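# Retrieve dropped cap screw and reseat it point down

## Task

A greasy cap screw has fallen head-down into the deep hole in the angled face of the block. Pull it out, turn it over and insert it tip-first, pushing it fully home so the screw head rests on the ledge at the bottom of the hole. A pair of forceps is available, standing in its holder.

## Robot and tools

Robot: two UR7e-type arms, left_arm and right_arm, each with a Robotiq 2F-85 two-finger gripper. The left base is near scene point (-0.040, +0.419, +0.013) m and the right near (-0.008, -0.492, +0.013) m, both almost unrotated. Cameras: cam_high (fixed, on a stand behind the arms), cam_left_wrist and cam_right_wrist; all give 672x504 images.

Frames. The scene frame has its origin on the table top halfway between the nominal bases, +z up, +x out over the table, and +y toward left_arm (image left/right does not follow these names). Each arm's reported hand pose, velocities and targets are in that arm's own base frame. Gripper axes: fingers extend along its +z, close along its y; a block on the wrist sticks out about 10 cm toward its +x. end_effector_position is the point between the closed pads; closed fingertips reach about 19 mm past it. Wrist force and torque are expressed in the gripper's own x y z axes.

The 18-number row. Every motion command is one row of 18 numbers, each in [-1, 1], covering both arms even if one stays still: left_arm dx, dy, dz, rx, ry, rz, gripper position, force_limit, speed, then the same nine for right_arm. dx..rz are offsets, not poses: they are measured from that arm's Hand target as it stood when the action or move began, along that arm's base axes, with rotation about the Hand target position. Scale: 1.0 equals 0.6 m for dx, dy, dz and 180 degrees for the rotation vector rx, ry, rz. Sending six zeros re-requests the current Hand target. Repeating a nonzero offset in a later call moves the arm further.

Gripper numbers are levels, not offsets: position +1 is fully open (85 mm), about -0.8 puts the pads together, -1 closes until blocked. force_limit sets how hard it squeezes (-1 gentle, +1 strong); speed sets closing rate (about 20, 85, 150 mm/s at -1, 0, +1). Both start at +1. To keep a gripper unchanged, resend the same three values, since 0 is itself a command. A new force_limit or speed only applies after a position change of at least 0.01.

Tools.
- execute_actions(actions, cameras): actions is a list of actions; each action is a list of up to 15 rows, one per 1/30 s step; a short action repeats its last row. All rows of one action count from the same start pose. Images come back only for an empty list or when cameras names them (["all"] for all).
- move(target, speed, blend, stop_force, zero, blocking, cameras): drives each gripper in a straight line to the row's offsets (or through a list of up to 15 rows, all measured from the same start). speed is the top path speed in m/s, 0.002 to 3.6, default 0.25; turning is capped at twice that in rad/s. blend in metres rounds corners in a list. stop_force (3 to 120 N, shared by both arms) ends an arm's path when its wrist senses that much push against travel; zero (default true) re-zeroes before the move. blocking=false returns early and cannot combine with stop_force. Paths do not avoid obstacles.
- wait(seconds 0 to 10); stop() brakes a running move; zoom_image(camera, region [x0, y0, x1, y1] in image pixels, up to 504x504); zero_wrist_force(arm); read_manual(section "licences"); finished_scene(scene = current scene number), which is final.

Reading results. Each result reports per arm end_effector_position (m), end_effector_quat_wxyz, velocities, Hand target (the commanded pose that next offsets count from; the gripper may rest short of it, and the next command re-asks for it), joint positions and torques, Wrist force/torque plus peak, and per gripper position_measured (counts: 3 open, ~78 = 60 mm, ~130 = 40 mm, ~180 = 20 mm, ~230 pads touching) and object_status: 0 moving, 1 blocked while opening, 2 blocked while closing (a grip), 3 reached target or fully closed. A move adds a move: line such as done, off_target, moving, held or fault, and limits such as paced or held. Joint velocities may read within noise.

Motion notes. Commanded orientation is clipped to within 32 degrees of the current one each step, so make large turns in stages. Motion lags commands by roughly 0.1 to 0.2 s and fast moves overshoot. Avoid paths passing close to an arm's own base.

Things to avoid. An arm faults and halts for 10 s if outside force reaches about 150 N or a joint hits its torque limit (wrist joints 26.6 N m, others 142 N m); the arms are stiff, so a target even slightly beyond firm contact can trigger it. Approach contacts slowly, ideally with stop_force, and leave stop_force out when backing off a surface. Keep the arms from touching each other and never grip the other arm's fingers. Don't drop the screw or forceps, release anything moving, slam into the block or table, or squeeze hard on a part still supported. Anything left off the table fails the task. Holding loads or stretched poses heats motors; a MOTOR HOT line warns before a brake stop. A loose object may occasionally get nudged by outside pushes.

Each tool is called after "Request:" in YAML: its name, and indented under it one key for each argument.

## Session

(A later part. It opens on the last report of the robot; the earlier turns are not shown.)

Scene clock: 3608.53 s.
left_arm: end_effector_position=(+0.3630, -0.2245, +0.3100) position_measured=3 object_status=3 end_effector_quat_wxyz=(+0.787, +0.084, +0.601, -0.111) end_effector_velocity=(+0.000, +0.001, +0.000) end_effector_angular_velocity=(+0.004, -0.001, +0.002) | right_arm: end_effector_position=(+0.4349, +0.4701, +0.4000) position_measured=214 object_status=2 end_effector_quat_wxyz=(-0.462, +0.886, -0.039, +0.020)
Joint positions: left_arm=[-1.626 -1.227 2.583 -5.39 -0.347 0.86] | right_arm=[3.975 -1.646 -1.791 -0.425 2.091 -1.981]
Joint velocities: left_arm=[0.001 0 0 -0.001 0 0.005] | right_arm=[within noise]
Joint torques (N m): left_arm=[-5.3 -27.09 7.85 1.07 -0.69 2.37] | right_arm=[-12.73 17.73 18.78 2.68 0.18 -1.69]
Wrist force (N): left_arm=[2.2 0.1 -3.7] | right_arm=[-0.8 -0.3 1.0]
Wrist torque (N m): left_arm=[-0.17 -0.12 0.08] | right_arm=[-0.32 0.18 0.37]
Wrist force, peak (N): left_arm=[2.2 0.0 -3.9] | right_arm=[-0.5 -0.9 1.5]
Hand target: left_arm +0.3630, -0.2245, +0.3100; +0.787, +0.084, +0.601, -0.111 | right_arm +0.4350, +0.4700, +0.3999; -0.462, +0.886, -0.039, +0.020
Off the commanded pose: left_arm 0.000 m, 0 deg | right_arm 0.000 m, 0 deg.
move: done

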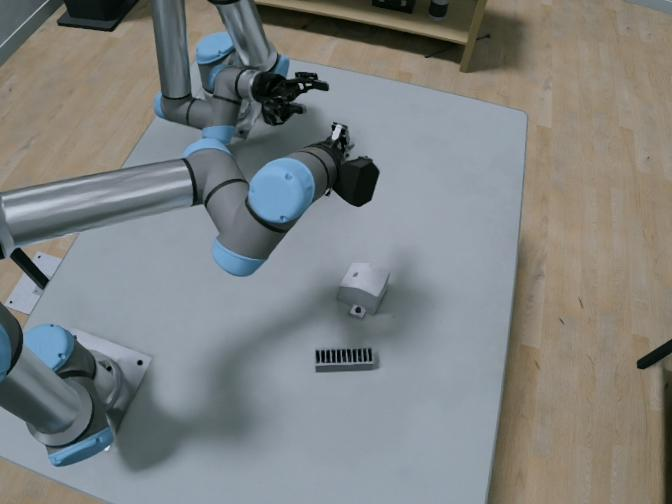

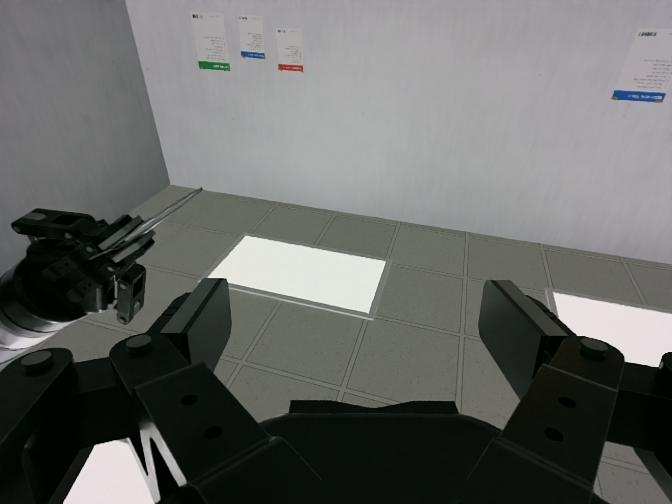

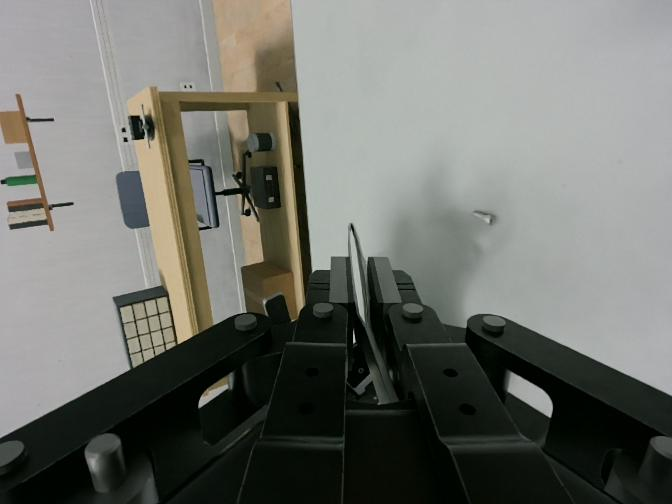

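Request:
zoom_image:
  camera: "cam_right_wrist"
  region: [450, 185, 520, 245]

Request:
zoom_image:
  camera: "cam_high"
  region: [260, 80, 460, 280]

Scaled by 7.200 from the camera's 672x504 image, which has a finer 960x720 frame.

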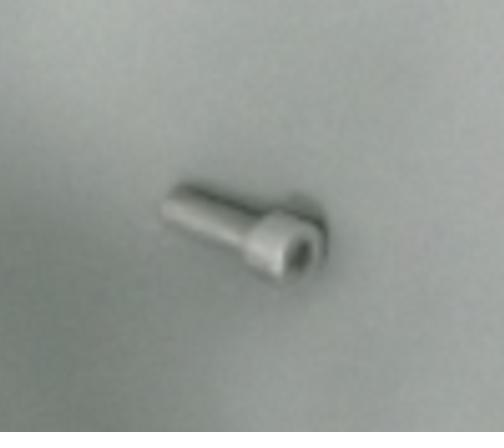

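Scaled by 2.520 from the camera's 672x504 image, which has a finer 960x720 frame.

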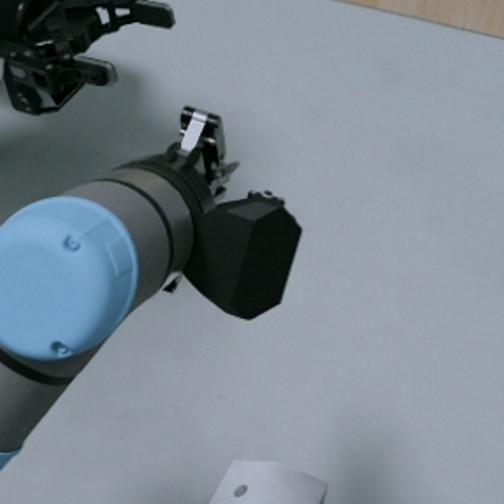

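Request:
move:
  target:
    - [0.0617,0.0242,-0.0167,0.1615,0.5622,0,1,1,1,0,-0.333,0.083,0,0,0,-1,-1,-1]
    - [0.099,0.0337,-0.25,0.5251,0.3374,-0.3142,1,1,1,0,-0.333,0.083,0,0,0,-1,-1,-1]
  speed: 0.35
  blend: [0.02,0]
  cameras: ["all"]

Scene clock: 3806.00 s.
left_arm: end_effector_position=(+0.4224, -0.2042, +0.1599) position_measured=3 object_status=3 end_effector_quat_wxyz=(+0.000, +0.757, +0.653, +0.000) end_effector_velocity=(+0.000, -0.001, +0.000) end_effector_angular_velocity=(+0.000, +0.000, -0.006) | right_arm: end_effector_position=(+0.4350, +0.2702, +0.4497) position_measured=214 object_status=2 end_effector_quat_wxyz=(-0.462, +0.886, -0.039, +0.020)
Joint positions: left_arm=[-0.738 -1.578 2.028 -2.021 -1.571 0.98] | right_arm=[3.608 -1.405 -1.851 -0.812 2.343 -2.318]
Joint velocities: left_arm=[-0.001 0.001 -0.001 0 0 0.005] | right_arm=[within noise]
Joint torques (N m): left_arm=[-5.08 -31.62 -34.25 -3.01 0.58 2.48] | right_arm=[11.02 5.25 14.87 3.08 -0.73 -0.94]
Wrist force (N): left_arm=[0.8 -0.2 1.5] | right_arm=[-0.7 -0.6 0.6]
Wrist torque (N m): left_arm=[0.03 0.11 0.14] | right_arm=[-0.34 0.20 0.40]
Wrist force, peak (N): left_arm=[2.8 -0.1 -3.9] | right_arm=[-0.7 -0.5 2.0]
Hand target: left_arm +0.4224, -0.2043, +0.1600; +0.000, +0.757, +0.653, +0.000 | right_arm +0.4350, +0.2702, +0.4497; -0.462, +0.886, -0.039, +0.020
Off the commanded pose: left_arm 0.000 m, 0 deg | right_arm 0.000 m, 0 deg.
move: done

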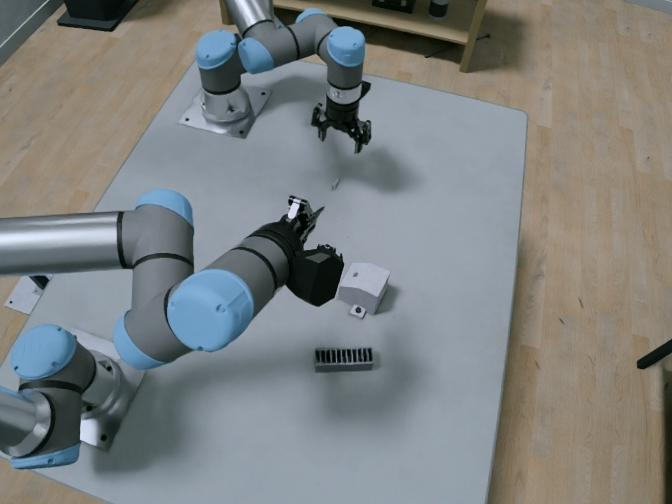

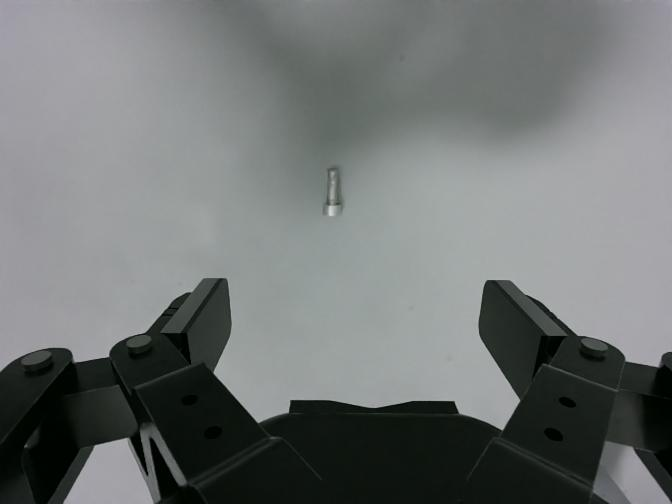

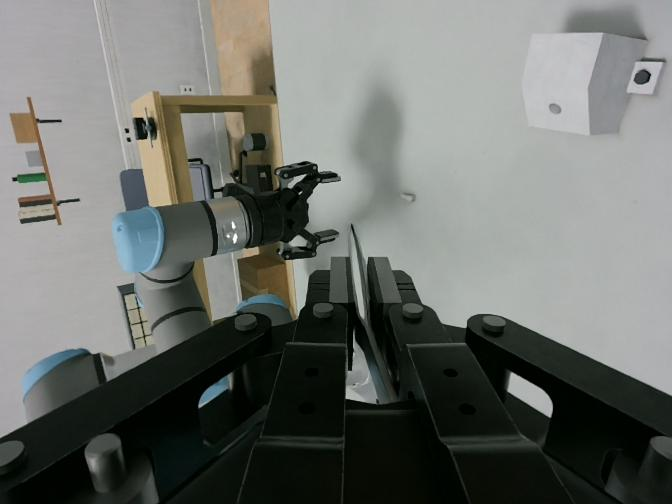

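Request:
execute_actions:
  actions: []
  cameras: ["cam_left_wrist"]

Scene clock: 3870.67 s.
left_arm: end_effector_position=(+0.4224, -0.2043, +0.1600) position_measured=3 object_status=3 end_effector_quat_wxyz=(+0.000, +0.757, +0.653, +0.000) | right_arm: end_effector_position=(+0.4350, +0.2702, +0.4497) position_measured=214 object_status=2 end_effector_quat_wxyz=(-0.462, +0.886, -0.039, +0.020)
Joint positions: left_arm=[-0.738 -1.578 2.028 -2.021 -1.571 0.981] | right_arm=[3.608 -1.405 -1.851 -0.812 2.343 -2.318]
Joint velocities: within noise
Joint torques (N m): left_arm=[-4.45 -31.44 -34.62 -3.88 0.85 2] | right_arm=[10.96 5.75 14.77 3.03 -0.48 -0.89]
Wrist force (N): left_arm=[0.9 -0.2 1.6] | right_arm=[-0.8 -0.6 0.9]
Wrist torque (N m): left_arm=[0.03 0.09 0.06] | right_arm=[-0.33 0.22 0.40]
Wrist force, peak (N): left_arm=[0.8 -0.3 1.8] | right_arm=[-0.6 -0.9 0.9]
Hand target: left_arm +0.4224, -0.2043, +0.1600; +0.000, +0.757, +0.653, +0.000 | right_arm +0.4350, +0.2702, +0.4497; -0.462, +0.886, -0.039, +0.020
Tool commands: left_gripper/position=+1.0 left_gripper/force_limit=+1.0 left_gripper/speed=+1.0 right_gripper/position=-1.0 right_gripper/force_limit=-1.0 right_gripper/speed=-1.0
Off the commanded pose: left_arm 0.000 m, 0 deg | right_arm 0.000 m, 0 deg.
Images, in order (width x height): cam_left_wrist 672x504.

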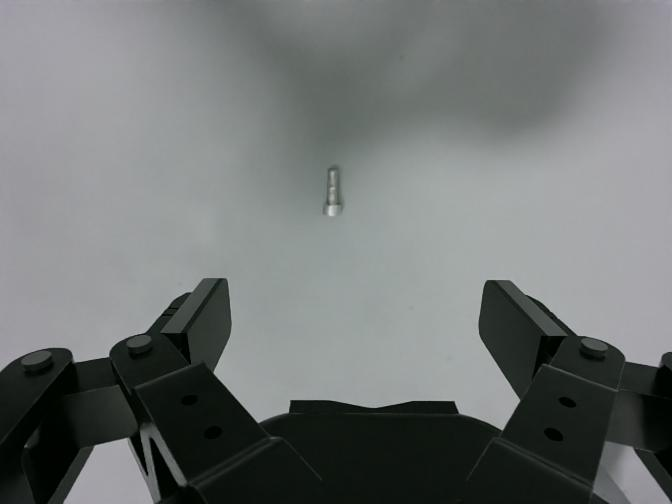

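Request:
zoom_image:
  camera: "cam_left_wrist"
  region: [290, 150, 374, 234]

Scaled by 6.000 from the camera's 672x504 image, which has a finer 960x720 frame.

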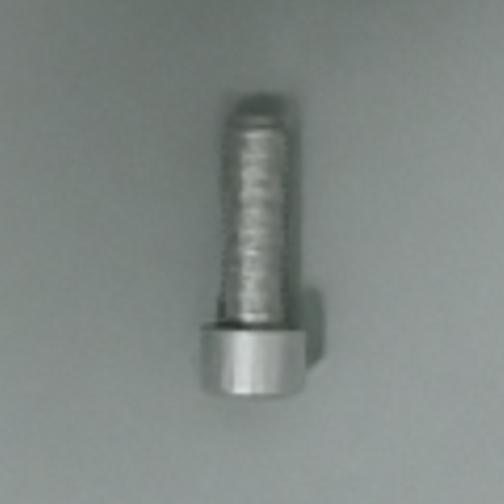

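Request:
move:
  target: [-0.0198, -0.0148, -0.1667, 0, 0, 0, -0.115, -1, 0, 0, 0, 0, 0, 0, 0, -1, -1, -1]
  speed: 0.2
  cameras: ["cam_left_wrist"]

Scene clock: 3926.57 s.
left_arm: end_effector_position=(+0.4106, -0.2132, +0.0601) position_measured=143 object_status=0 end_effector_quat_wxyz=(+0.000, +0.757, +0.653, +0.000) | right_arm: end_effector_position=(+0.4350, +0.2702, +0.4497) position_measured=214 object_status=2 end_effector_quat_wxyz=(-0.462, +0.886, -0.039, +0.020)
Joint positions: left_arm=[-0.771 -1.439 2.187 -2.319 -1.571 0.948] | right_arm=[3.608 -1.405 -1.851 -0.812 2.343 -2.318]
Joint torques (N m): left_arm=[3.69 -14.77 -14.4 -4.12 0.85 2.43] | right_arm=[10.72 5.39 15.25 3.06 -0.1 -0.9]
Wrist force (N): left_arm=[0.5 0.2 1.5] | right_arm=[-0.4 -0.7 0.7]
Wrist torque (N m): left_arm=[0.08 0.14 0.06] | right_arm=[-0.36 0.14 0.40]
Wrist force, peak (N): left_arm=[0.4 -0.3 4.3] | right_arm=[-0.8 -0.9 0.8]
Hand target: left_arm +0.4105, -0.2132, +0.0600; +0.000, +0.757, +0.653, +0.000 | right_arm +0.4350, +0.2702, +0.4497; -0.462, +0.886, -0.039, +0.020
Off the commanded pose: left_arm 0.000 m, 0 deg | right_arm 0.000 m, 0 deg.
move: done
Images, in order (width x height): cam_left_wrist 672x504.

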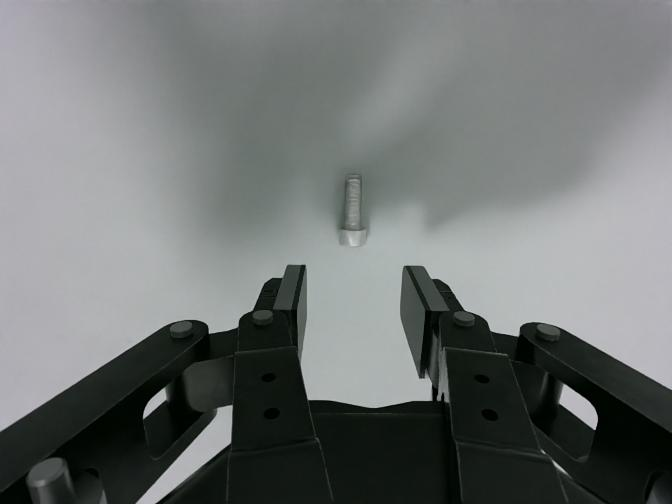

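Request:
move:
  target:
    - [0.001, 0.002, -0.06, 0, 0, 0, -0.115, -1, 0, 0, 0, 0, 0, 0, 0, -1, -1, -1]
    - [0.001, 0.002, -0.0867, 0, 0, 0, -0.115, -1, 0, 0, 0, 0, 0, 0, 0, -1, -1, -1]
  speed: [0.1, 0.02]
  stop_force: 8
  cameras: ["cam_left_wrist"]

Request:
move:
  target: [0, 0, 0, 0, 0, 0, -1, -1, -1, 0, 0, 0, 0, 0, 0, -1, -1, -1]
  cameras: ["cam_left_wrist"]

Scene clock: 3944.67 s.
left_arm: end_effector_position=(+0.4111, -0.2120, +0.0080) position_measured=143 object_status=3 end_effector_quat_wxyz=(+0.000, +0.757, +0.653, +0.000) | right_arm: end_effector_position=(+0.4350, +0.2702, +0.4497) position_measured=214 object_status=2 end_effector_quat_wxyz=(-0.462, +0.886, -0.039, +0.020)
Joint positions: left_arm=[-0.768 -1.326 2.238 -2.482 -1.571 0.951] | right_arm=[3.608 -1.405 -1.851 -0.812 2.343 -2.318]
Joint torques (N m): left_arm=[-5 -36.73 -27.55 -2.07 -0.26 -2.11] | right_arm=[10.2 5.56 15.1 3.06 0.56 -0.95]
Wrist force (N): left_arm=[0.6 -0.3 1.6] | right_arm=[-0.5 -0.6 0.6]
Wrist torque (N m): left_arm=[0.00 0.14 0.03] | right_arm=[-0.34 0.18 0.39]
Wrist force, peak (N): left_arm=[0.7 -0.3 2.9] | right_arm=[-0.9 -0.7 1.0]
Hand target: left_arm +0.4111, -0.2120, +0.0080; +0.000, +0.757, +0.653, +0.000 | right_arm +0.4350, +0.2702, +0.4497; -0.462, +0.886, -0.039, +0.020
Off the commanded pose: left_arm 0.000 m, 0 deg | right_arm 0.000 m, 0 deg.
move: done
Images, in order (width x height): cam_left_wrist 672x504.

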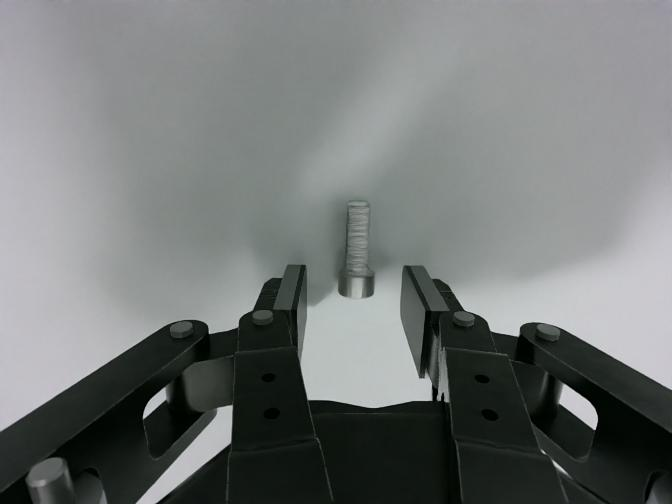

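Scene clock: 3946.00 s.
left_arm: end_effector_position=(+0.4111, -0.2120, +0.0080) position_measured=200 object_status=0 end_effector_quat_wxyz=(+0.000, +0.757, +0.653, +0.000) | right_arm: end_effector_position=(+0.4350, +0.2702, +0.4497) position_measured=214 object_status=2 end_effector_quat_wxyz=(-0.462, +0.886, -0.039, +0.020)
Joint positions: left_arm=[-0.768 -1.326 2.238 -2.482 -1.571 0.951] | right_arm=[3.608 -1.405 -1.851 -0.812 2.343 -2.318]
Joint torques (N m): left_arm=[-5.12 -35.75 -28.66 -3.13 -0.94 -2.19] | right_arm=[10.22 5.56 15.1 3.11 0.6 -0.9]
Wrist force (N): left_arm=[0.7 -0.3 1.2] | right_arm=[-0.6 -0.7 0.6]
Wrist torque (N m): left_arm=[0.02 0.11 0.03] | right_arm=[-0.35 0.18 0.40]
Wrist force, peak (N): left_arm=[0.7 -0.3 1.8] | right_arm=[-0.6 -0.7 1.2]
Hand target: left_arm +0.4111, -0.2120, +0.0080; +0.000, +0.757, +0.653, +0.000 | right_arm +0.4350, +0.2702, +0.4497; -0.462, +0.886, -0.039, +0.020
Off the commanded pose: left_arm 0.000 m, 0 deg | right_arm 0.000 m, 0 deg.
move: done
Images, in order (width x height): cam_left_wrist 672x504.

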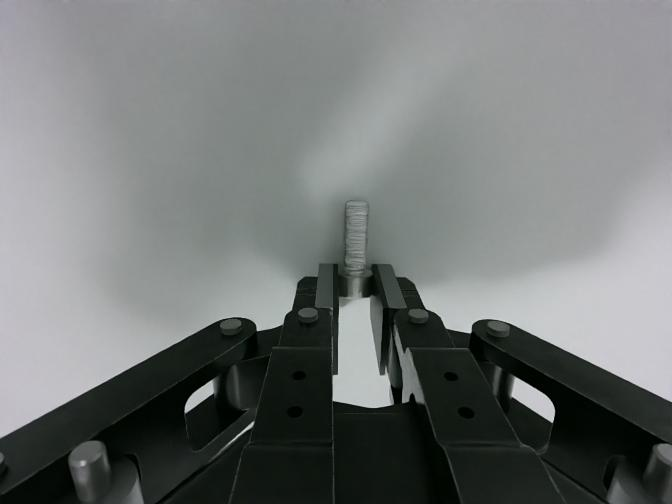

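Request:
move:
  target:
    - [0, 0, 0.05, 0, 0, 0, -1, -1, -1, 0, 0, 0, 0, 0, 0, -1, -1, -1]
    - [0, 0, 0.05, 0, 0, -0.5083, -1, -1, -1, 0, 0, 0, 0, 0, 0, -1, -1, -1]
    - [0, 0, 0.0015, 0, 0, -0.5083, -1, -1, -1, 0, 0, 0, 0, 0, 0, -1, -1, -1]
  speed: [0.1, 0.4, 0.05]
  cameras: ["cam_left_wrist", "cam_high"]

Scene clock: 3972.33 s.
left_arm: end_effector_position=(+0.4110, -0.2119, +0.0088) position_measured=200 object_status=2 end_effector_quat_wxyz=(+0.000, +0.996, -0.087, +0.000) | right_arm: end_effector_position=(+0.4350, +0.2702, +0.4497) position_measured=214 object_status=2 end_effector_quat_wxyz=(-0.462, +0.886, -0.039, +0.020)
Joint positions: left_arm=[-0.768 -1.328 2.237 -2.478 -1.571 2.548] | right_arm=[3.608 -1.405 -1.851 -0.812 2.343 -2.318]
Joint torques (N m): left_arm=[5.35 -30.93 -28.54 -3.05 0.93 2.34] | right_arm=[9.75 5.47 15.22 3.09 1.23 -0.97]
Wrist force (N): left_arm=[0.7 -0.4 1.5] | right_arm=[-0.3 -0.4 0.7]
Wrist torque (N m): left_arm=[0.00 0.13 0.05] | right_arm=[-0.31 0.14 0.40]
Wrist force, peak (N): left_arm=[0.7 -0.2 2.9] | right_arm=[-0.7 -0.9 1.0]
Hand target: left_arm +0.4111, -0.2120, +0.0089; +0.000, +0.996, -0.087, +0.000 | right_arm +0.4350, +0.2702, +0.4497; -0.462, +0.886, -0.039, +0.020
Off the commanded pose: left_arm 0.000 m, 0 deg | right_arm 0.000 m, 0 deg.
move: done
Images, in order (width x height): cam_high 672x504, cam_left_wrist 672x504.

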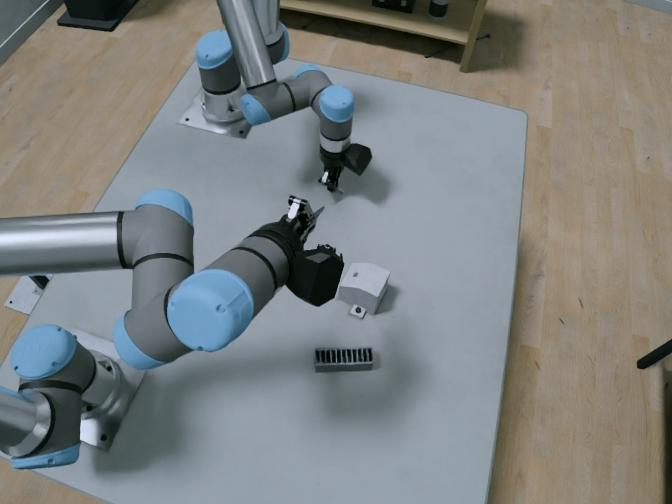

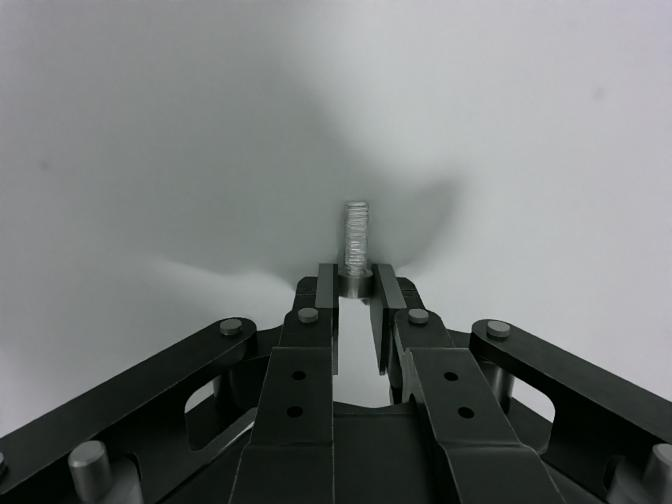

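Request:
zoom_image:
  camera: "cam_high"
  region: [300, 240, 420, 380]

Scaled by 3.600 from the camera's 672x504 image, which has a finer 960x720 frame.

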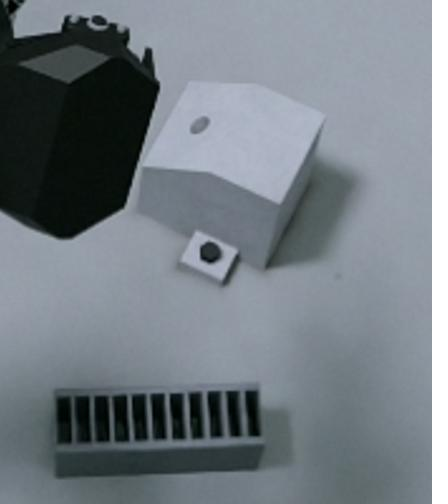

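Request:
move:
  target:
    - [0, 0, -0.0013, 0, 0, 0, -1, -1, -1, 0, 0, 0, 0, 0, 0, -1, -1, -1]
    - [0, 0, -0.0013, 0, 0, 0, -0.115, -1, -1, 0, 0, 0, 0, 0, 0, -1, -1, -1]
    - [0, 0, 0.075, 0, 0, 0, -0.115, -1, -1, 0, 0, 0, 0, 0, 0, -1, -1, -1]
  speed: [0.02, 0.02, 0.1]
  cameras: ["cam_left_wrist"]

Scene clock: 4251.93 s.
left_arm: end_effector_position=(+0.4112, -0.2120, +0.0539) position_measured=143 object_status=3 end_effector_quat_wxyz=(+0.000, +0.996, -0.087, +0.000) | right_arm: end_effector_position=(+0.4350, +0.2702, +0.4497) position_measured=214 object_status=2 end_effector_quat_wxyz=(-0.462, +0.886, -0.039, +0.020)
Joint positions: left_arm=[-0.768 -1.427 2.194 -2.338 -1.571 2.548] | right_arm=[3.608 -1.405 -1.851 -0.812 2.343 -2.318]
Joint torques (N m): left_arm=[-4.6 -32.41 -4.91 -1.39 0.77 0.39] | right_arm=[9.7 5.45 15.64 2.96 1.71 -0.91]
Wrist force (N): left_arm=[0.7 0.0 1.5] | right_arm=[-0.4 -0.8 0.7]
Wrist torque (N m): left_arm=[0.05 0.11 0.04] | right_arm=[-0.36 0.15 0.39]
Wrist force, peak (N): left_arm=[0.3 -0.4 3.3] | right_arm=[-0.5 -0.7 1.2]
Hand target: left_arm +0.4111, -0.2120, +0.0539; +0.000, +0.996, -0.087, +0.000 | right_arm +0.4350, +0.2702, +0.4497; -0.462, +0.886, -0.039, +0.020
Off the commanded pose: left_arm 0.000 m, 0 deg | right_arm 0.000 m, 0 deg.
move: done
Images, in order (width x height): cam_left_wrist 672x504.

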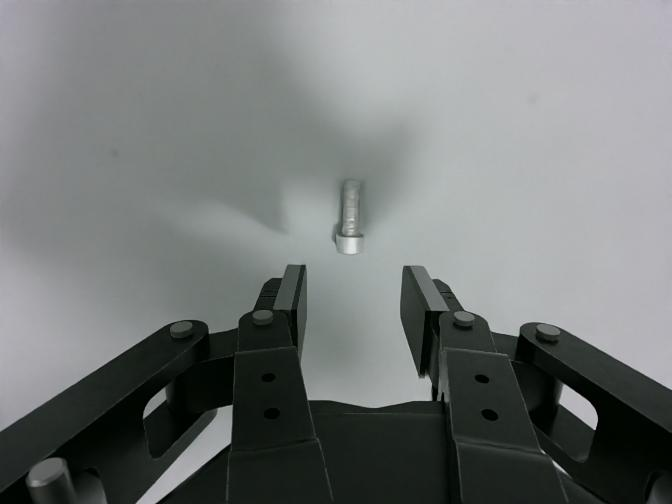

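Request:
move:
  target:
    - [-0.008, 0.002, 0, 0, 0, 0.5, -0.115, -1, 0, 0, 0, 0, 0, 0, 0, -1, -1, -1]
    - [-0.0162, 0.0043, 0, 0, 0, 1.0, -0.115, -1, 0, 0, 0, 0, 0, 0, 0, -1, -1, -1]
  speed: 0.6
  blend: [0.005, 0]
  cameras: ["cam_left_wrist"]

Scene clock: 4275.63 s.
left_arm: end_effector_position=(+0.4014, -0.2094, +0.0539) position_measured=143 object_status=3 end_effector_quat_wxyz=(+0.000, +0.087, +0.996, +0.000) end_effector_velocity=(+0.000, +0.000, +0.000) end_effector_angular_velocity=(+0.000, +0.001, +0.008) | right_arm: end_effector_position=(+0.4350, +0.2702, +0.4497) position_measured=214 object_status=2 end_effector_quat_wxyz=(-0.462, +0.886, -0.039, +0.020)
Joint positions: left_arm=[-0.78 -1.449 2.22 -2.343 -1.571 -0.605] | right_arm=[3.608 -1.405 -1.851 -0.812 2.343 -2.318]
Joint velocities: left_arm=[0 0 0 0 -0.001 -0.008] | right_arm=[within noise]
Joint torques (N m): left_arm=[5.17 -28.35 -11.22 -3.37 -1.18 -2.63] | right_arm=[9.73 5.67 15.71 3.09 2.31 -0.96]
Wrist force (N): left_arm=[0.8 0.2 1.7] | right_arm=[-0.6 -0.4 0.8]
Wrist torque (N m): left_arm=[0.10 0.10 0.09] | right_arm=[-0.30 0.18 0.40]
Wrist force, peak (N): left_arm=[0.7 0.2 1.8] | right_arm=[-0.7 -0.9 1.1]
Hand target: left_arm +0.4014, -0.2094, +0.0539; +0.000, +0.087, +0.996, +0.000 | right_arm +0.4350, +0.2702, +0.4497; -0.462, +0.886, -0.039, +0.020
Off the commanded pose: left_arm 0.000 m, 0 deg | right_arm 0.000 m, 0 deg.
move: done
Images, in order (width x height): cam_left_wrist 672x504.

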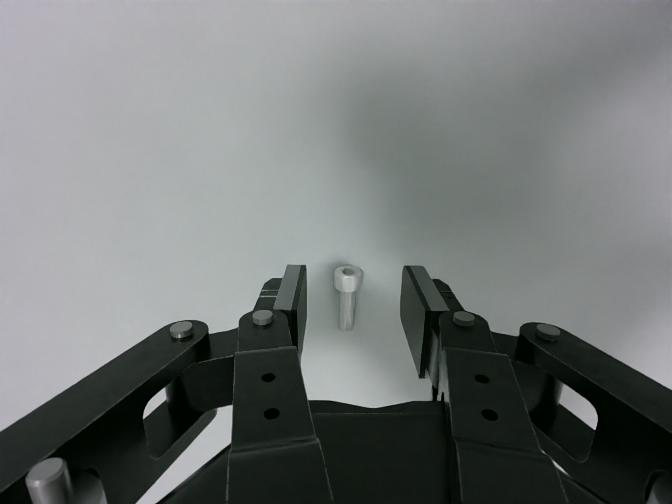

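Request:
move:
  target: [0.0063, -0.0012, -0.0682, 0, 0, 0, -0.115, -1, 0, 0, 0, 0, 0, 0, 0, -1, -1, -1]
  speed: 0.08
  cameras: ["cam_left_wrist"]

Request:
zoom_image:
  camera: "cam_left_wrist"
  region: [260, 240, 460, 400]

Scene clock: 4309.07 s.
left_arm: end_effector_position=(+0.4052, -0.2100, +0.0129) position_measured=143 object_status=3 end_effector_quat_wxyz=(+0.000, +0.087, +0.996, +0.000) | right_arm: end_effector_position=(+0.4350, +0.2702, +0.4497) position_measured=214 object_status=2 end_effector_quat_wxyz=(-0.462, +0.886, -0.039, +0.020)
Joint positions: left_arm=[-0.775 -1.35 2.251 -2.471 -1.571 -0.601] | right_arm=[3.608 -1.405 -1.851 -0.812 2.343 -2.318]
Joint torques (N m): left_arm=[-4.64 -20.11 -28.18 -3.89 -1.03 0.02] | right_arm=[9.68 5.38 15.64 3.12 2.76 -0.94]
Wrist force (N): left_arm=[0.5 -0.3 1.4] | right_arm=[-0.8 -1.0 0.9]
Wrist torque (N m): left_arm=[0.02 0.14 0.03] | right_arm=[-0.39 0.21 0.40]
Wrist force, peak (N): left_arm=[0.6 -0.1 2.8] | right_arm=[-0.6 -1.0 1.1]
Hand target: left_arm +0.4052, -0.2101, +0.0129; +0.000, +0.087, +0.996, +0.000 | right_arm +0.4350, +0.2702, +0.4497; -0.462, +0.886, -0.039, +0.020
Off the commanded pose: left_arm 0.000 m, 0 deg | right_arm 0.000 m, 0 deg.
move: done
Images, in order (width x height): cam_left_wrist 672x504.

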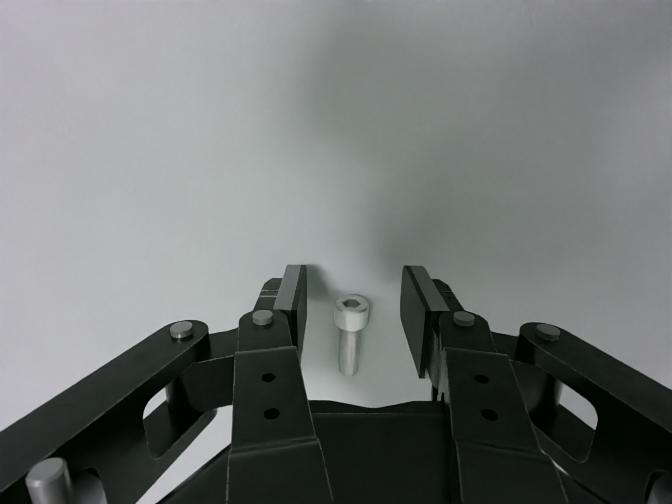

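Scaled by 2.520 from the camera's 672x504 image, which has a finer 960x720 frame.

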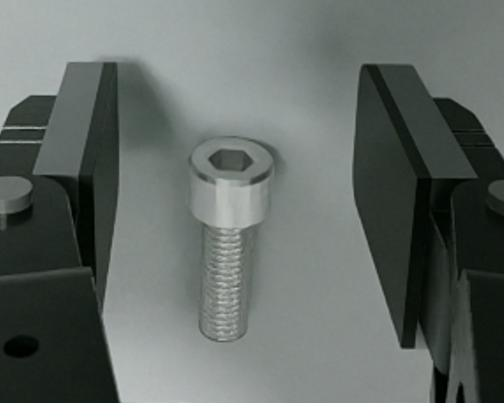

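Request:
move:
  target: [0.0018, -0.0015, -0.0075, 0, 0, 0, -0.115, -1, 0, 0, 0, 0, 0, 0, 0, -1, -1, -1]
  speed: 0.03

Request:
move:
  target: [0, 0, 0, 0, 0, 0, -1, -1, -1, 0, 0, 0, 0, 0, 0, -1, -1, -1]
  cameras: ["cam_left_wrist"]

Request:
zoom_image:
  camera: "cam_left_wrist"
  region: [300, 240, 410, 360]

Scene clock: 4334.27 s.
left_arm: end_effector_position=(+0.4063, -0.2110, +0.0083) position_measured=143 object_status=3 end_effector_quat_wxyz=(+0.000, +0.087, +0.996, +0.000) | right_arm: end_effector_position=(+0.4350, +0.2702, +0.4497) position_measured=214 object_status=2 end_effector_quat_wxyz=(-0.462, +0.886, -0.039, +0.020)
Joint positions: left_arm=[-0.775 -1.336 2.25 -2.485 -1.571 -0.6] | right_arm=[3.608 -1.405 -1.851 -0.812 2.343 -2.318]
Joint torques (N m): left_arm=[5.84 -35.32 -28.05 -1.68 -1.15 2.55] | right_arm=[9.24 6 15.97 3.07 3.14 -0.81]
Wrist force (N): left_arm=[0.7 -0.4 1.6] | right_arm=[-0.8 -0.7 0.8]
Wrist torque (N m): left_arm=[0.00 0.11 0.03] | right_arm=[-0.36 0.22 0.40]
Wrist force, peak (N): left_arm=[0.7 -0.3 1.7] | right_arm=[-1.0 -0.8 1.0]
Hand target: left_arm +0.4063, -0.2110, +0.0084; +0.000, +0.087, +0.996, +0.000 | right_arm +0.4350, +0.2702, +0.4497; -0.462, +0.886, -0.039, +0.020
Off the commanded pose: left_arm 0.000 m, 0 deg | right_arm 0.000 m, 0 deg.
move: done

Scene clock: 4335.60 s.
left_arm: end_effector_position=(+0.4063, -0.2110, +0.0084) position_measured=200 object_status=0 end_effector_quat_wxyz=(+0.000, +0.087, +0.996, +0.000) | right_arm: end_effector_position=(+0.4350, +0.2702, +0.4497) position_measured=214 object_status=2 end_effector_quat_wxyz=(-0.462, +0.886, -0.039, +0.020)
Joint positions: left_arm=[-0.775 -1.337 2.25 -2.485 -1.571 -0.6] | right_arm=[3.608 -1.405 -1.851 -0.812 2.343 -2.318]
Joint torques (N m): left_arm=[6.53 -35.28 -26.49 -1.31 -1.09 2.42] | right_arm=[9.4 5.63 15.79 3.09 3.19 -0.88]
Wrist force (N): left_arm=[1.0 -0.2 0.8] | right_arm=[-0.7 -0.7 1.1]
Wrist torque (N m): left_arm=[0.04 0.08 0.03] | right_arm=[-0.35 0.19 0.40]
Wrist force, peak (N): left_arm=[0.7 -0.3 1.6] | right_arm=[-0.5 -0.8 1.3]
Hand target: left_arm +0.4063, -0.2110, +0.0084; +0.000, +0.087, +0.996, +0.000 | right_arm +0.4350, +0.2702, +0.4497; -0.462, +0.886, -0.039, +0.020
Off the commanded pose: left_arm 0.000 m, 0 deg | right_arm 0.000 m, 0 deg.
move: done
Images, in order (width x height): cam_left_wrist 672x504.

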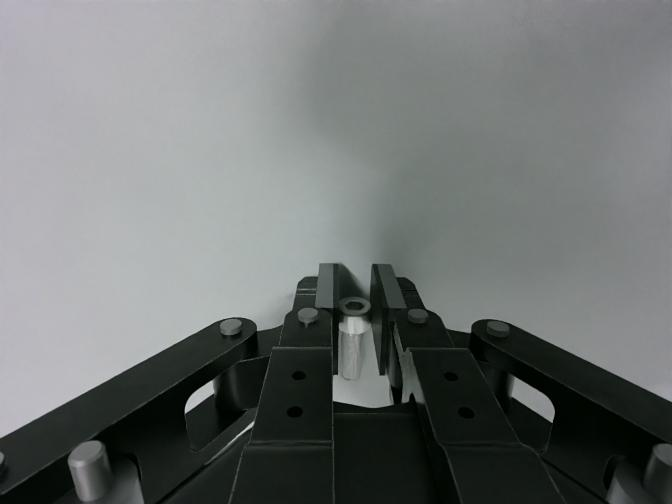

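Scaled by 4.200 from the camera's 672x504 image, which has a finer 960x720 frame.

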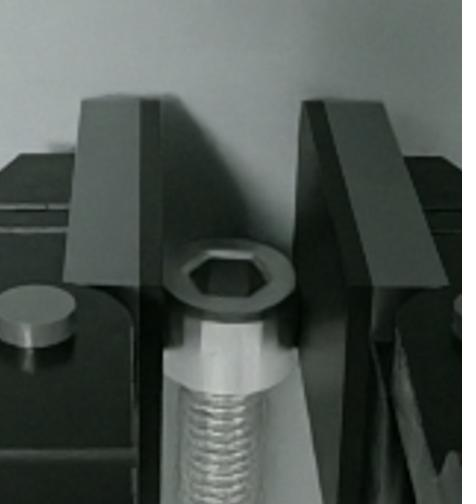

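Request:
move:
  target: [0, 0, 0.15, 0, 0, 0, -1, -1, -1, 0, 0, 0, 0, 0, 0, -1, -1, -1]
  speed: 0.1
  cameras: ["cam_left_wrist"]

Request:
zoom_image:
  camera: "cam_left_wrist"
  region: [300, 240, 410, 400]

Scene clock: 4346.13 s.
left_arm: end_effector_position=(+0.4063, -0.2110, +0.0984) position_measured=200 object_status=2 end_effector_quat_wxyz=(+0.000, +0.087, +0.996, +0.000) | right_arm: end_effector_position=(+0.4350, +0.2702, +0.4497) position_measured=214 object_status=2 end_effector_quat_wxyz=(-0.462, +0.886, -0.039, +0.020)
Joint positions: left_arm=[-0.775 -1.52 2.151 -2.203 -1.571 -0.6] | right_arm=[3.608 -1.405 -1.851 -0.812 2.343 -2.318]
Joint torques (N m): left_arm=[-4.78 -26.73 -9.14 -1.56 -0.97 -1.46] | right_arm=[9.57 5.97 16.05 3.08 3.5 -0.92]
Wrist force (N): left_arm=[0.6 -0.1 1.6] | right_arm=[-0.4 -0.7 1.1]
Wrist torque (N m): left_arm=[0.06 0.14 0.03] | right_arm=[-0.34 0.15 0.41]
Wrist force, peak (N): left_arm=[0.7 -0.2 3.4] | right_arm=[-0.5 -0.9 1.2]
Hand target: left_arm +0.4063, -0.2110, +0.0984; +0.000, +0.087, +0.996, +0.000 | right_arm +0.4350, +0.2702, +0.4497; -0.462, +0.886, -0.039, +0.020
Off the commanded pose: left_arm 0.000 m, 0 deg | right_arm 0.000 m, 0 deg.
move: done
Images, in order (width x height): cam_left_wrist 672x504.

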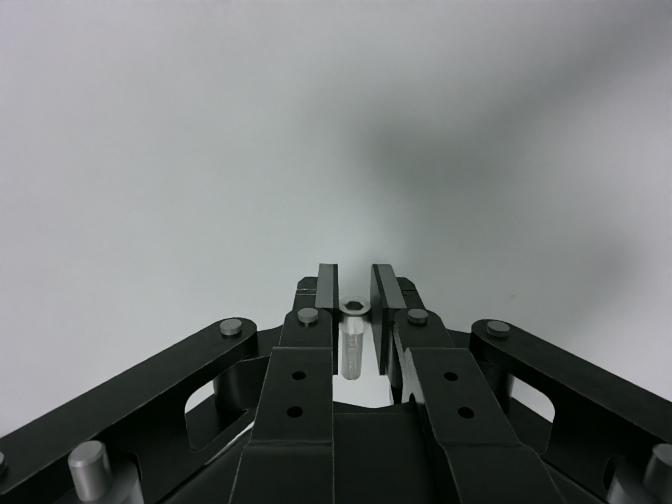

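Scaled by 3.150 from the camera's 672x504 image, which has a finer 960x720 frame.

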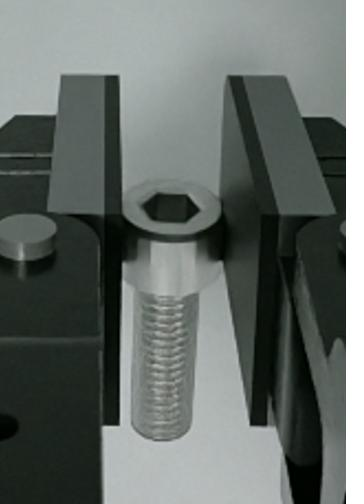

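Request:
move:
  target:
    - [0.0395, -0.065, 0.2527, -0.0773, 0.0937, 0.0444, -1, -1, -1, 0, 0, 0, 0, 0, 0, -1, -1, -1]
    - [0.1395, -0.3817, 0.2527, -0.2575, 0.3123, 0.1481, -1, -1, -1, 0, 0, 0, 0, 0, 0, -1, -1, -1]
    - [0.171, -0.4338, 0.1527, -0.2575, 0.3123, 0.1481, -1, -1, -1, 0, 0, 0, 0, 0, 0, -1, -1, -1]
  speed: [0.2, 0.2, 0.15]
  blend: [0.03, 0.02, 0]
  cameras: ["all"]

Scene clock: 4407.97 s.
left_arm: end_effector_position=(+0.4652, -0.3610, +0.2501) position_measured=200 object_status=2 end_effector_quat_wxyz=(-0.309, -0.081, +0.897, -0.304) | right_arm: end_effector_position=(+0.4350, +0.2702, +0.4497) position_measured=214 object_status=2 end_effector_quat_wxyz=(-0.462, +0.886, -0.039, +0.020)
Joint positions: left_arm=[-0.549 -1.213 1.555 -1.721 -2.453 -0.639] | right_arm=[3.608 -1.405 -1.851 -0.812 2.343 -2.318]
Joint torques (N m): left_arm=[0.2 -47.8 -15.22 -0.99 -1.35 0.51] | right_arm=[8.94 6.26 15.82 3.07 3.52 -0.92]
Wrist force (N): left_arm=[0.1 1.2 0.6] | right_arm=[-0.6 -0.6 0.8]
Wrist torque (N m): left_arm=[0.20 0.01 0.12] | right_arm=[-0.33 0.19 0.40]
Wrist force, peak (N): left_arm=[-3.1 0.8 5.0] | right_arm=[-0.7 -1.0 1.1]
Hand target: left_arm +0.4651, -0.3610, +0.2501; -0.309, -0.081, +0.897, -0.304 (not the last commanded pose) | right_arm +0.4350, +0.2702, +0.4497; -0.462, +0.886, -0.039, +0.020
Off the commanded pose: left_arm 0.133 m, 23 deg | right_arm 0.000 m, 0 deg.
move: held (left_arm; a check stopped the path); path passed 1 of 3 targets; limits=held
pose unreachable (left arm): on one or more control steps of this call, first in action 0 (counted from 0), this arm could not follow its commanded pose, so it was not sent that pose on those steps. It may still have moved: this result reports where it is.
cause: moving toward the commanded pose would bring two parts of the arm too close to each other (its gripper and another part of the arm, with joints 4 (wrist 1) to 6 (wrist 3) between them, 4 mm apart when it was first held).

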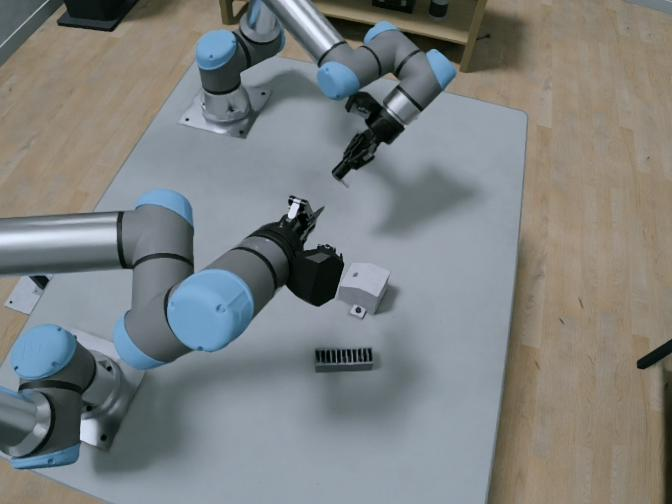

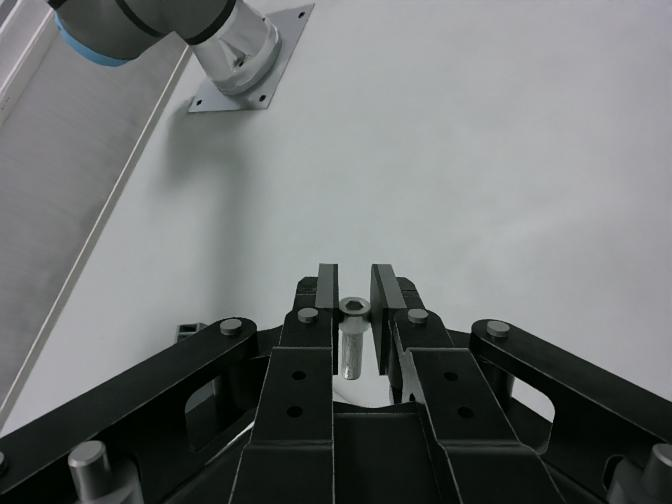

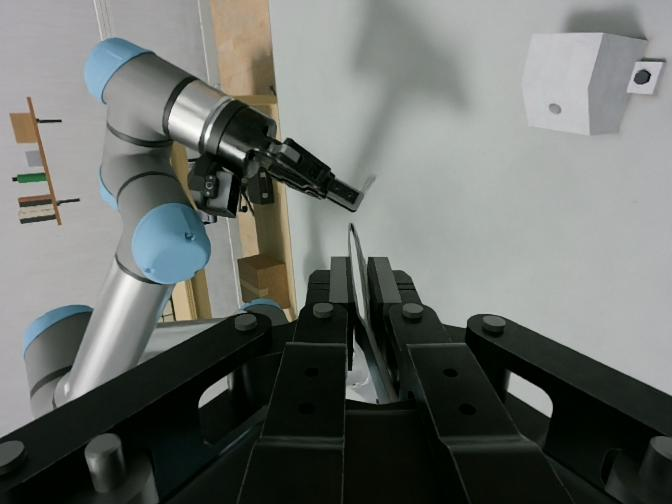

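Request:
move:
  target:
    - [0.2248, 0.4683, 0, 0.183, -0.2216, -0.1053, -1, -1, -1, 0, 0, 0, 0, 0, 0, -1, -1, -1]
    - [0.2248, 0.4683, -0.37, 0.183, -0.2216, -0.1053, -1, -1, -1, 0, 0, 0, 0, 0, 0, -1, -1, -1]
  speed: [0.25, 0.15]
  blend: [0.03, 0]
  cameras: ["cam_left_wrist", "cam_high"]

Scene clock: 4613.77 s.
left_arm: end_effector_position=(+0.5999, -0.0800, +0.0282) position_measured=200 object_status=2 end_effector_quat_wxyz=(+0.000, +0.087, +0.996, +0.001) | right_arm: end_effector_position=(+0.4350, +0.2702, +0.4497) position_measured=214 object_status=2 end_effector_quat_wxyz=(-0.462, +0.886, -0.039, +0.020)
Joint positions: left_arm=[-0.355 -1.099 1.809 -2.282 -1.569 -0.181] | right_arm=[3.608 -1.405 -1.851 -0.812 2.343 -2.318]
Joint torques (N m): left_arm=[2.45 -31.6 -29.14 -4.17 0.93 -0.69] | right_arm=[9.1 5.72 15.99 3.11 3.54 -0.83]
Wrist force (N): left_arm=[0.9 -0.3 1.4] | right_arm=[-0.5 -0.5 0.6]
Wrist torque (N m): left_arm=[0.01 0.09 0.17] | right_arm=[-0.32 0.17 0.39]
Wrist force, peak (N): left_arm=[0.9 -0.2 3.8] | right_arm=[-0.6 -0.8 1.2]
Hand target: left_arm +0.6000, -0.0800, +0.0281; +0.000, +0.087, +0.996, +0.001 | right_arm +0.4350, +0.2702, +0.4497; -0.462, +0.886, -0.039, +0.020
Off the commanded pose: left_arm 0.000 m, 0 deg | right_arm 0.000 m, 0 deg.
move: done
Images, in order (width x height): cam_high 672x504, cam_left_wrist 672x504.

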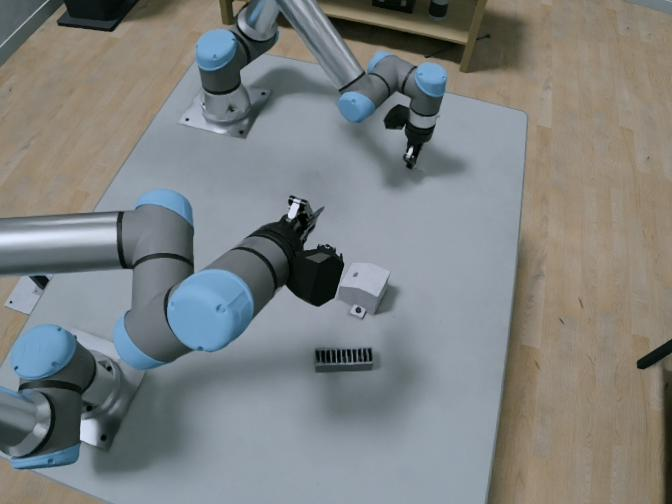

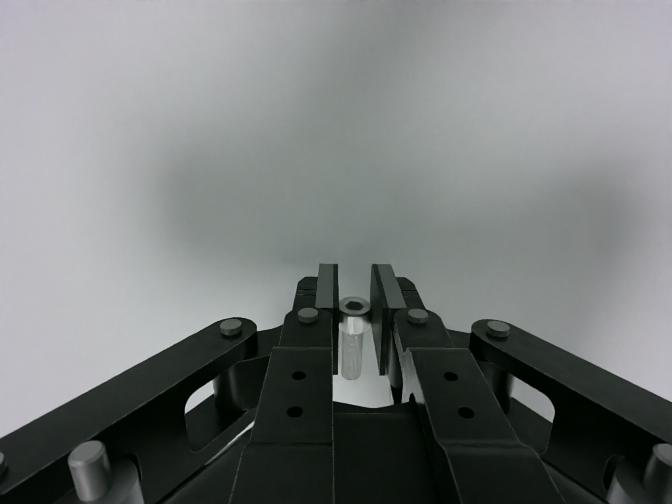

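Request:
move:
  target:
    - [0, 0, -0.0322, 0, 0, 0, -1, -1, -1, 0, 0, 0, 0, 0, 0, -1, -1, -1]
    - [0, 0, -0.0322, 0, 0, 0, -0.115, -1, -1, 0, 0, 0, 0, 0, 0, -1, -1, -1]
    - [0, 0, 0.05, 0, 0, 0, -0.115, -1, -1, 0, 0, 0, 0, 0, 0, -1, -1, -1]
  speed: [0.03, 0.03, 0.12]
  cameras: ["cam_left_wrist"]

Scene clock: 4655.10 s.
left_arm: end_effector_position=(+0.6001, -0.0800, +0.0581) position_measured=143 object_status=3 end_effector_quat_wxyz=(+0.000, +0.087, +0.996, +0.001) | right_arm: end_effector_position=(+0.4350, +0.2702, +0.4497) position_measured=214 object_status=2 end_effector_quat_wxyz=(-0.462, +0.886, -0.039, +0.020)
Joint positions: left_arm=[-0.355 -1.144 1.784 -2.211 -1.569 -0.181] | right_arm=[3.608 -1.405 -1.851 -0.812 2.343 -2.318]
Joint torques (N m): left_arm=[-0.08 -42.23 -6.97 -1.63 -0.17 0.86] | right_arm=[8.92 6.33 16.6 3.09 3.53 -0.92]
Wrist force (N): left_arm=[1.0 -0.2 1.5] | right_arm=[-0.8 -0.9 0.6]
Wrist torque (N m): left_arm=[0.03 0.08 0.17] | right_arm=[-0.38 0.22 0.40]
Wrist force, peak (N): left_arm=[0.7 0.0 3.1] | right_arm=[-0.8 -0.8 1.0]
Hand target: left_arm +0.6000, -0.0800, +0.0581; +0.000, +0.087, +0.996, +0.001 | right_arm +0.4350, +0.2702, +0.4497; -0.462, +0.886, -0.039, +0.020
Off the commanded pose: left_arm 0.000 m, 0 deg | right_arm 0.000 m, 0 deg.
move: done
Images, in order (width x height): cam_left_wrist 672x504.

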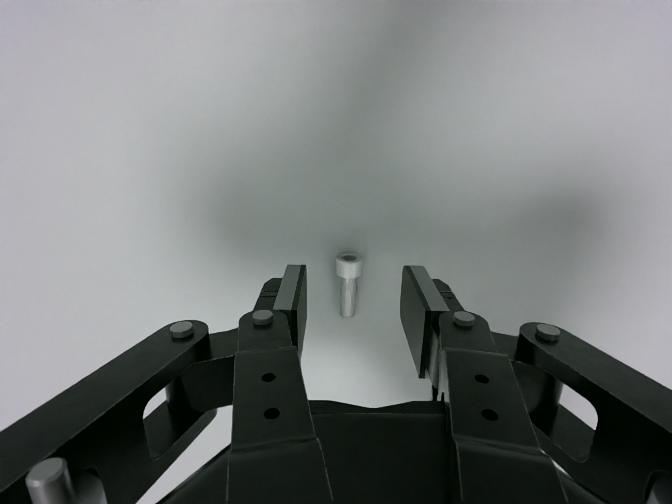

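Request:
move:
  target:
    - [-0.0333, 0.005, 0.0833, 0, 0, 0.5, -0.115, -1, 0, 0, 0, 0, 0, 0, 0, -1, -1, -1]
    - [-0.0667, 0.0117, 0.0833, 0, 0, 1.0, -0.115, -1, 0, 0, 0, 0, 0, 0, 0, -1, -1, -1]
    - [-0.0665, 0.0117, 0.003, -0.4547, 0.0802, 0.887, -0.115, -1, 0, 0, 0, 0, 0, 0, 0, -1, -1, -1]
  speed: [0.6, 0.6, 0.3]
  blend: [0.01, 0.01, 0]
  cameras: ["cam_left_wrist", "cam_high"]

Scene clock: 4673.60 s.
left_arm: end_effector_position=(+0.5600, -0.0730, +0.0600) position_measured=143 object_status=3 end_effector_quat_wxyz=(+0.041, +0.884, -0.078, +0.460) | right_arm: end_effector_position=(+0.4350, +0.2702, +0.4497) position_measured=214 object_status=2 end_effector_quat_wxyz=(-0.462, +0.886, -0.039, +0.020)
Joint positions: left_arm=[-0.487 -0.989 2.468 -3.985 -1.318 -3.325] | right_arm=[3.608 -1.405 -1.851 -0.812 2.343 -2.318]
Joint torques (N m): left_arm=[4.94 -20.37 -17.1 -4.8 1.13 -2.5] | right_arm=[8.36 6.65 16.39 3.09 3.54 -0.99]
Wrist force (N): left_arm=[-0.5 -0.7 0.3] | right_arm=[-0.6 -0.8 0.9]
Wrist torque (N m): left_arm=[-0.06 0.12 0.17] | right_arm=[-0.36 0.18 0.39]
Wrist force, peak (N): left_arm=[0.1 -0.7 1.9] | right_arm=[-1.0 -0.7 0.9]
Hand target: left_arm +0.5601, -0.0730, +0.0599; +0.041, +0.884, -0.078, +0.460 | right_arm +0.4350, +0.2702, +0.4497; -0.462, +0.886, -0.039, +0.020
Off the commanded pose: left_arm 0.000 m, 0 deg | right_arm 0.000 m, 0 deg.
move: done
Images, in order (width x height): cam_high 672x504, cam_left_wrist 672x504.

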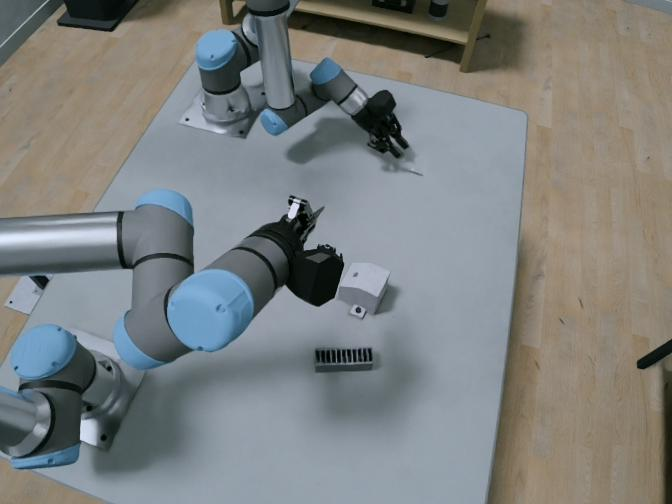

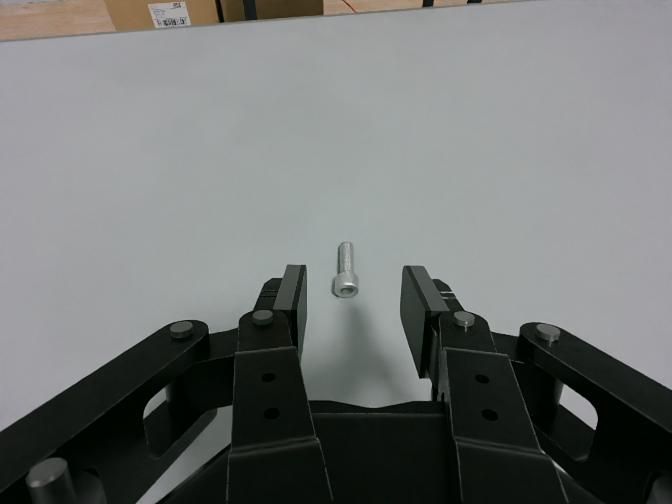

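Request:
zoom_image:
  camera: "cam_left_wrist"
  region: [300, 220, 400, 320]

Scaled by 5.040 from the camera's 672x504 image, which has a finer 960x720 frame.

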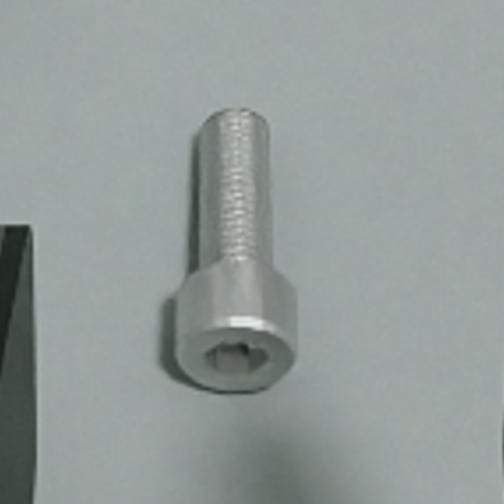

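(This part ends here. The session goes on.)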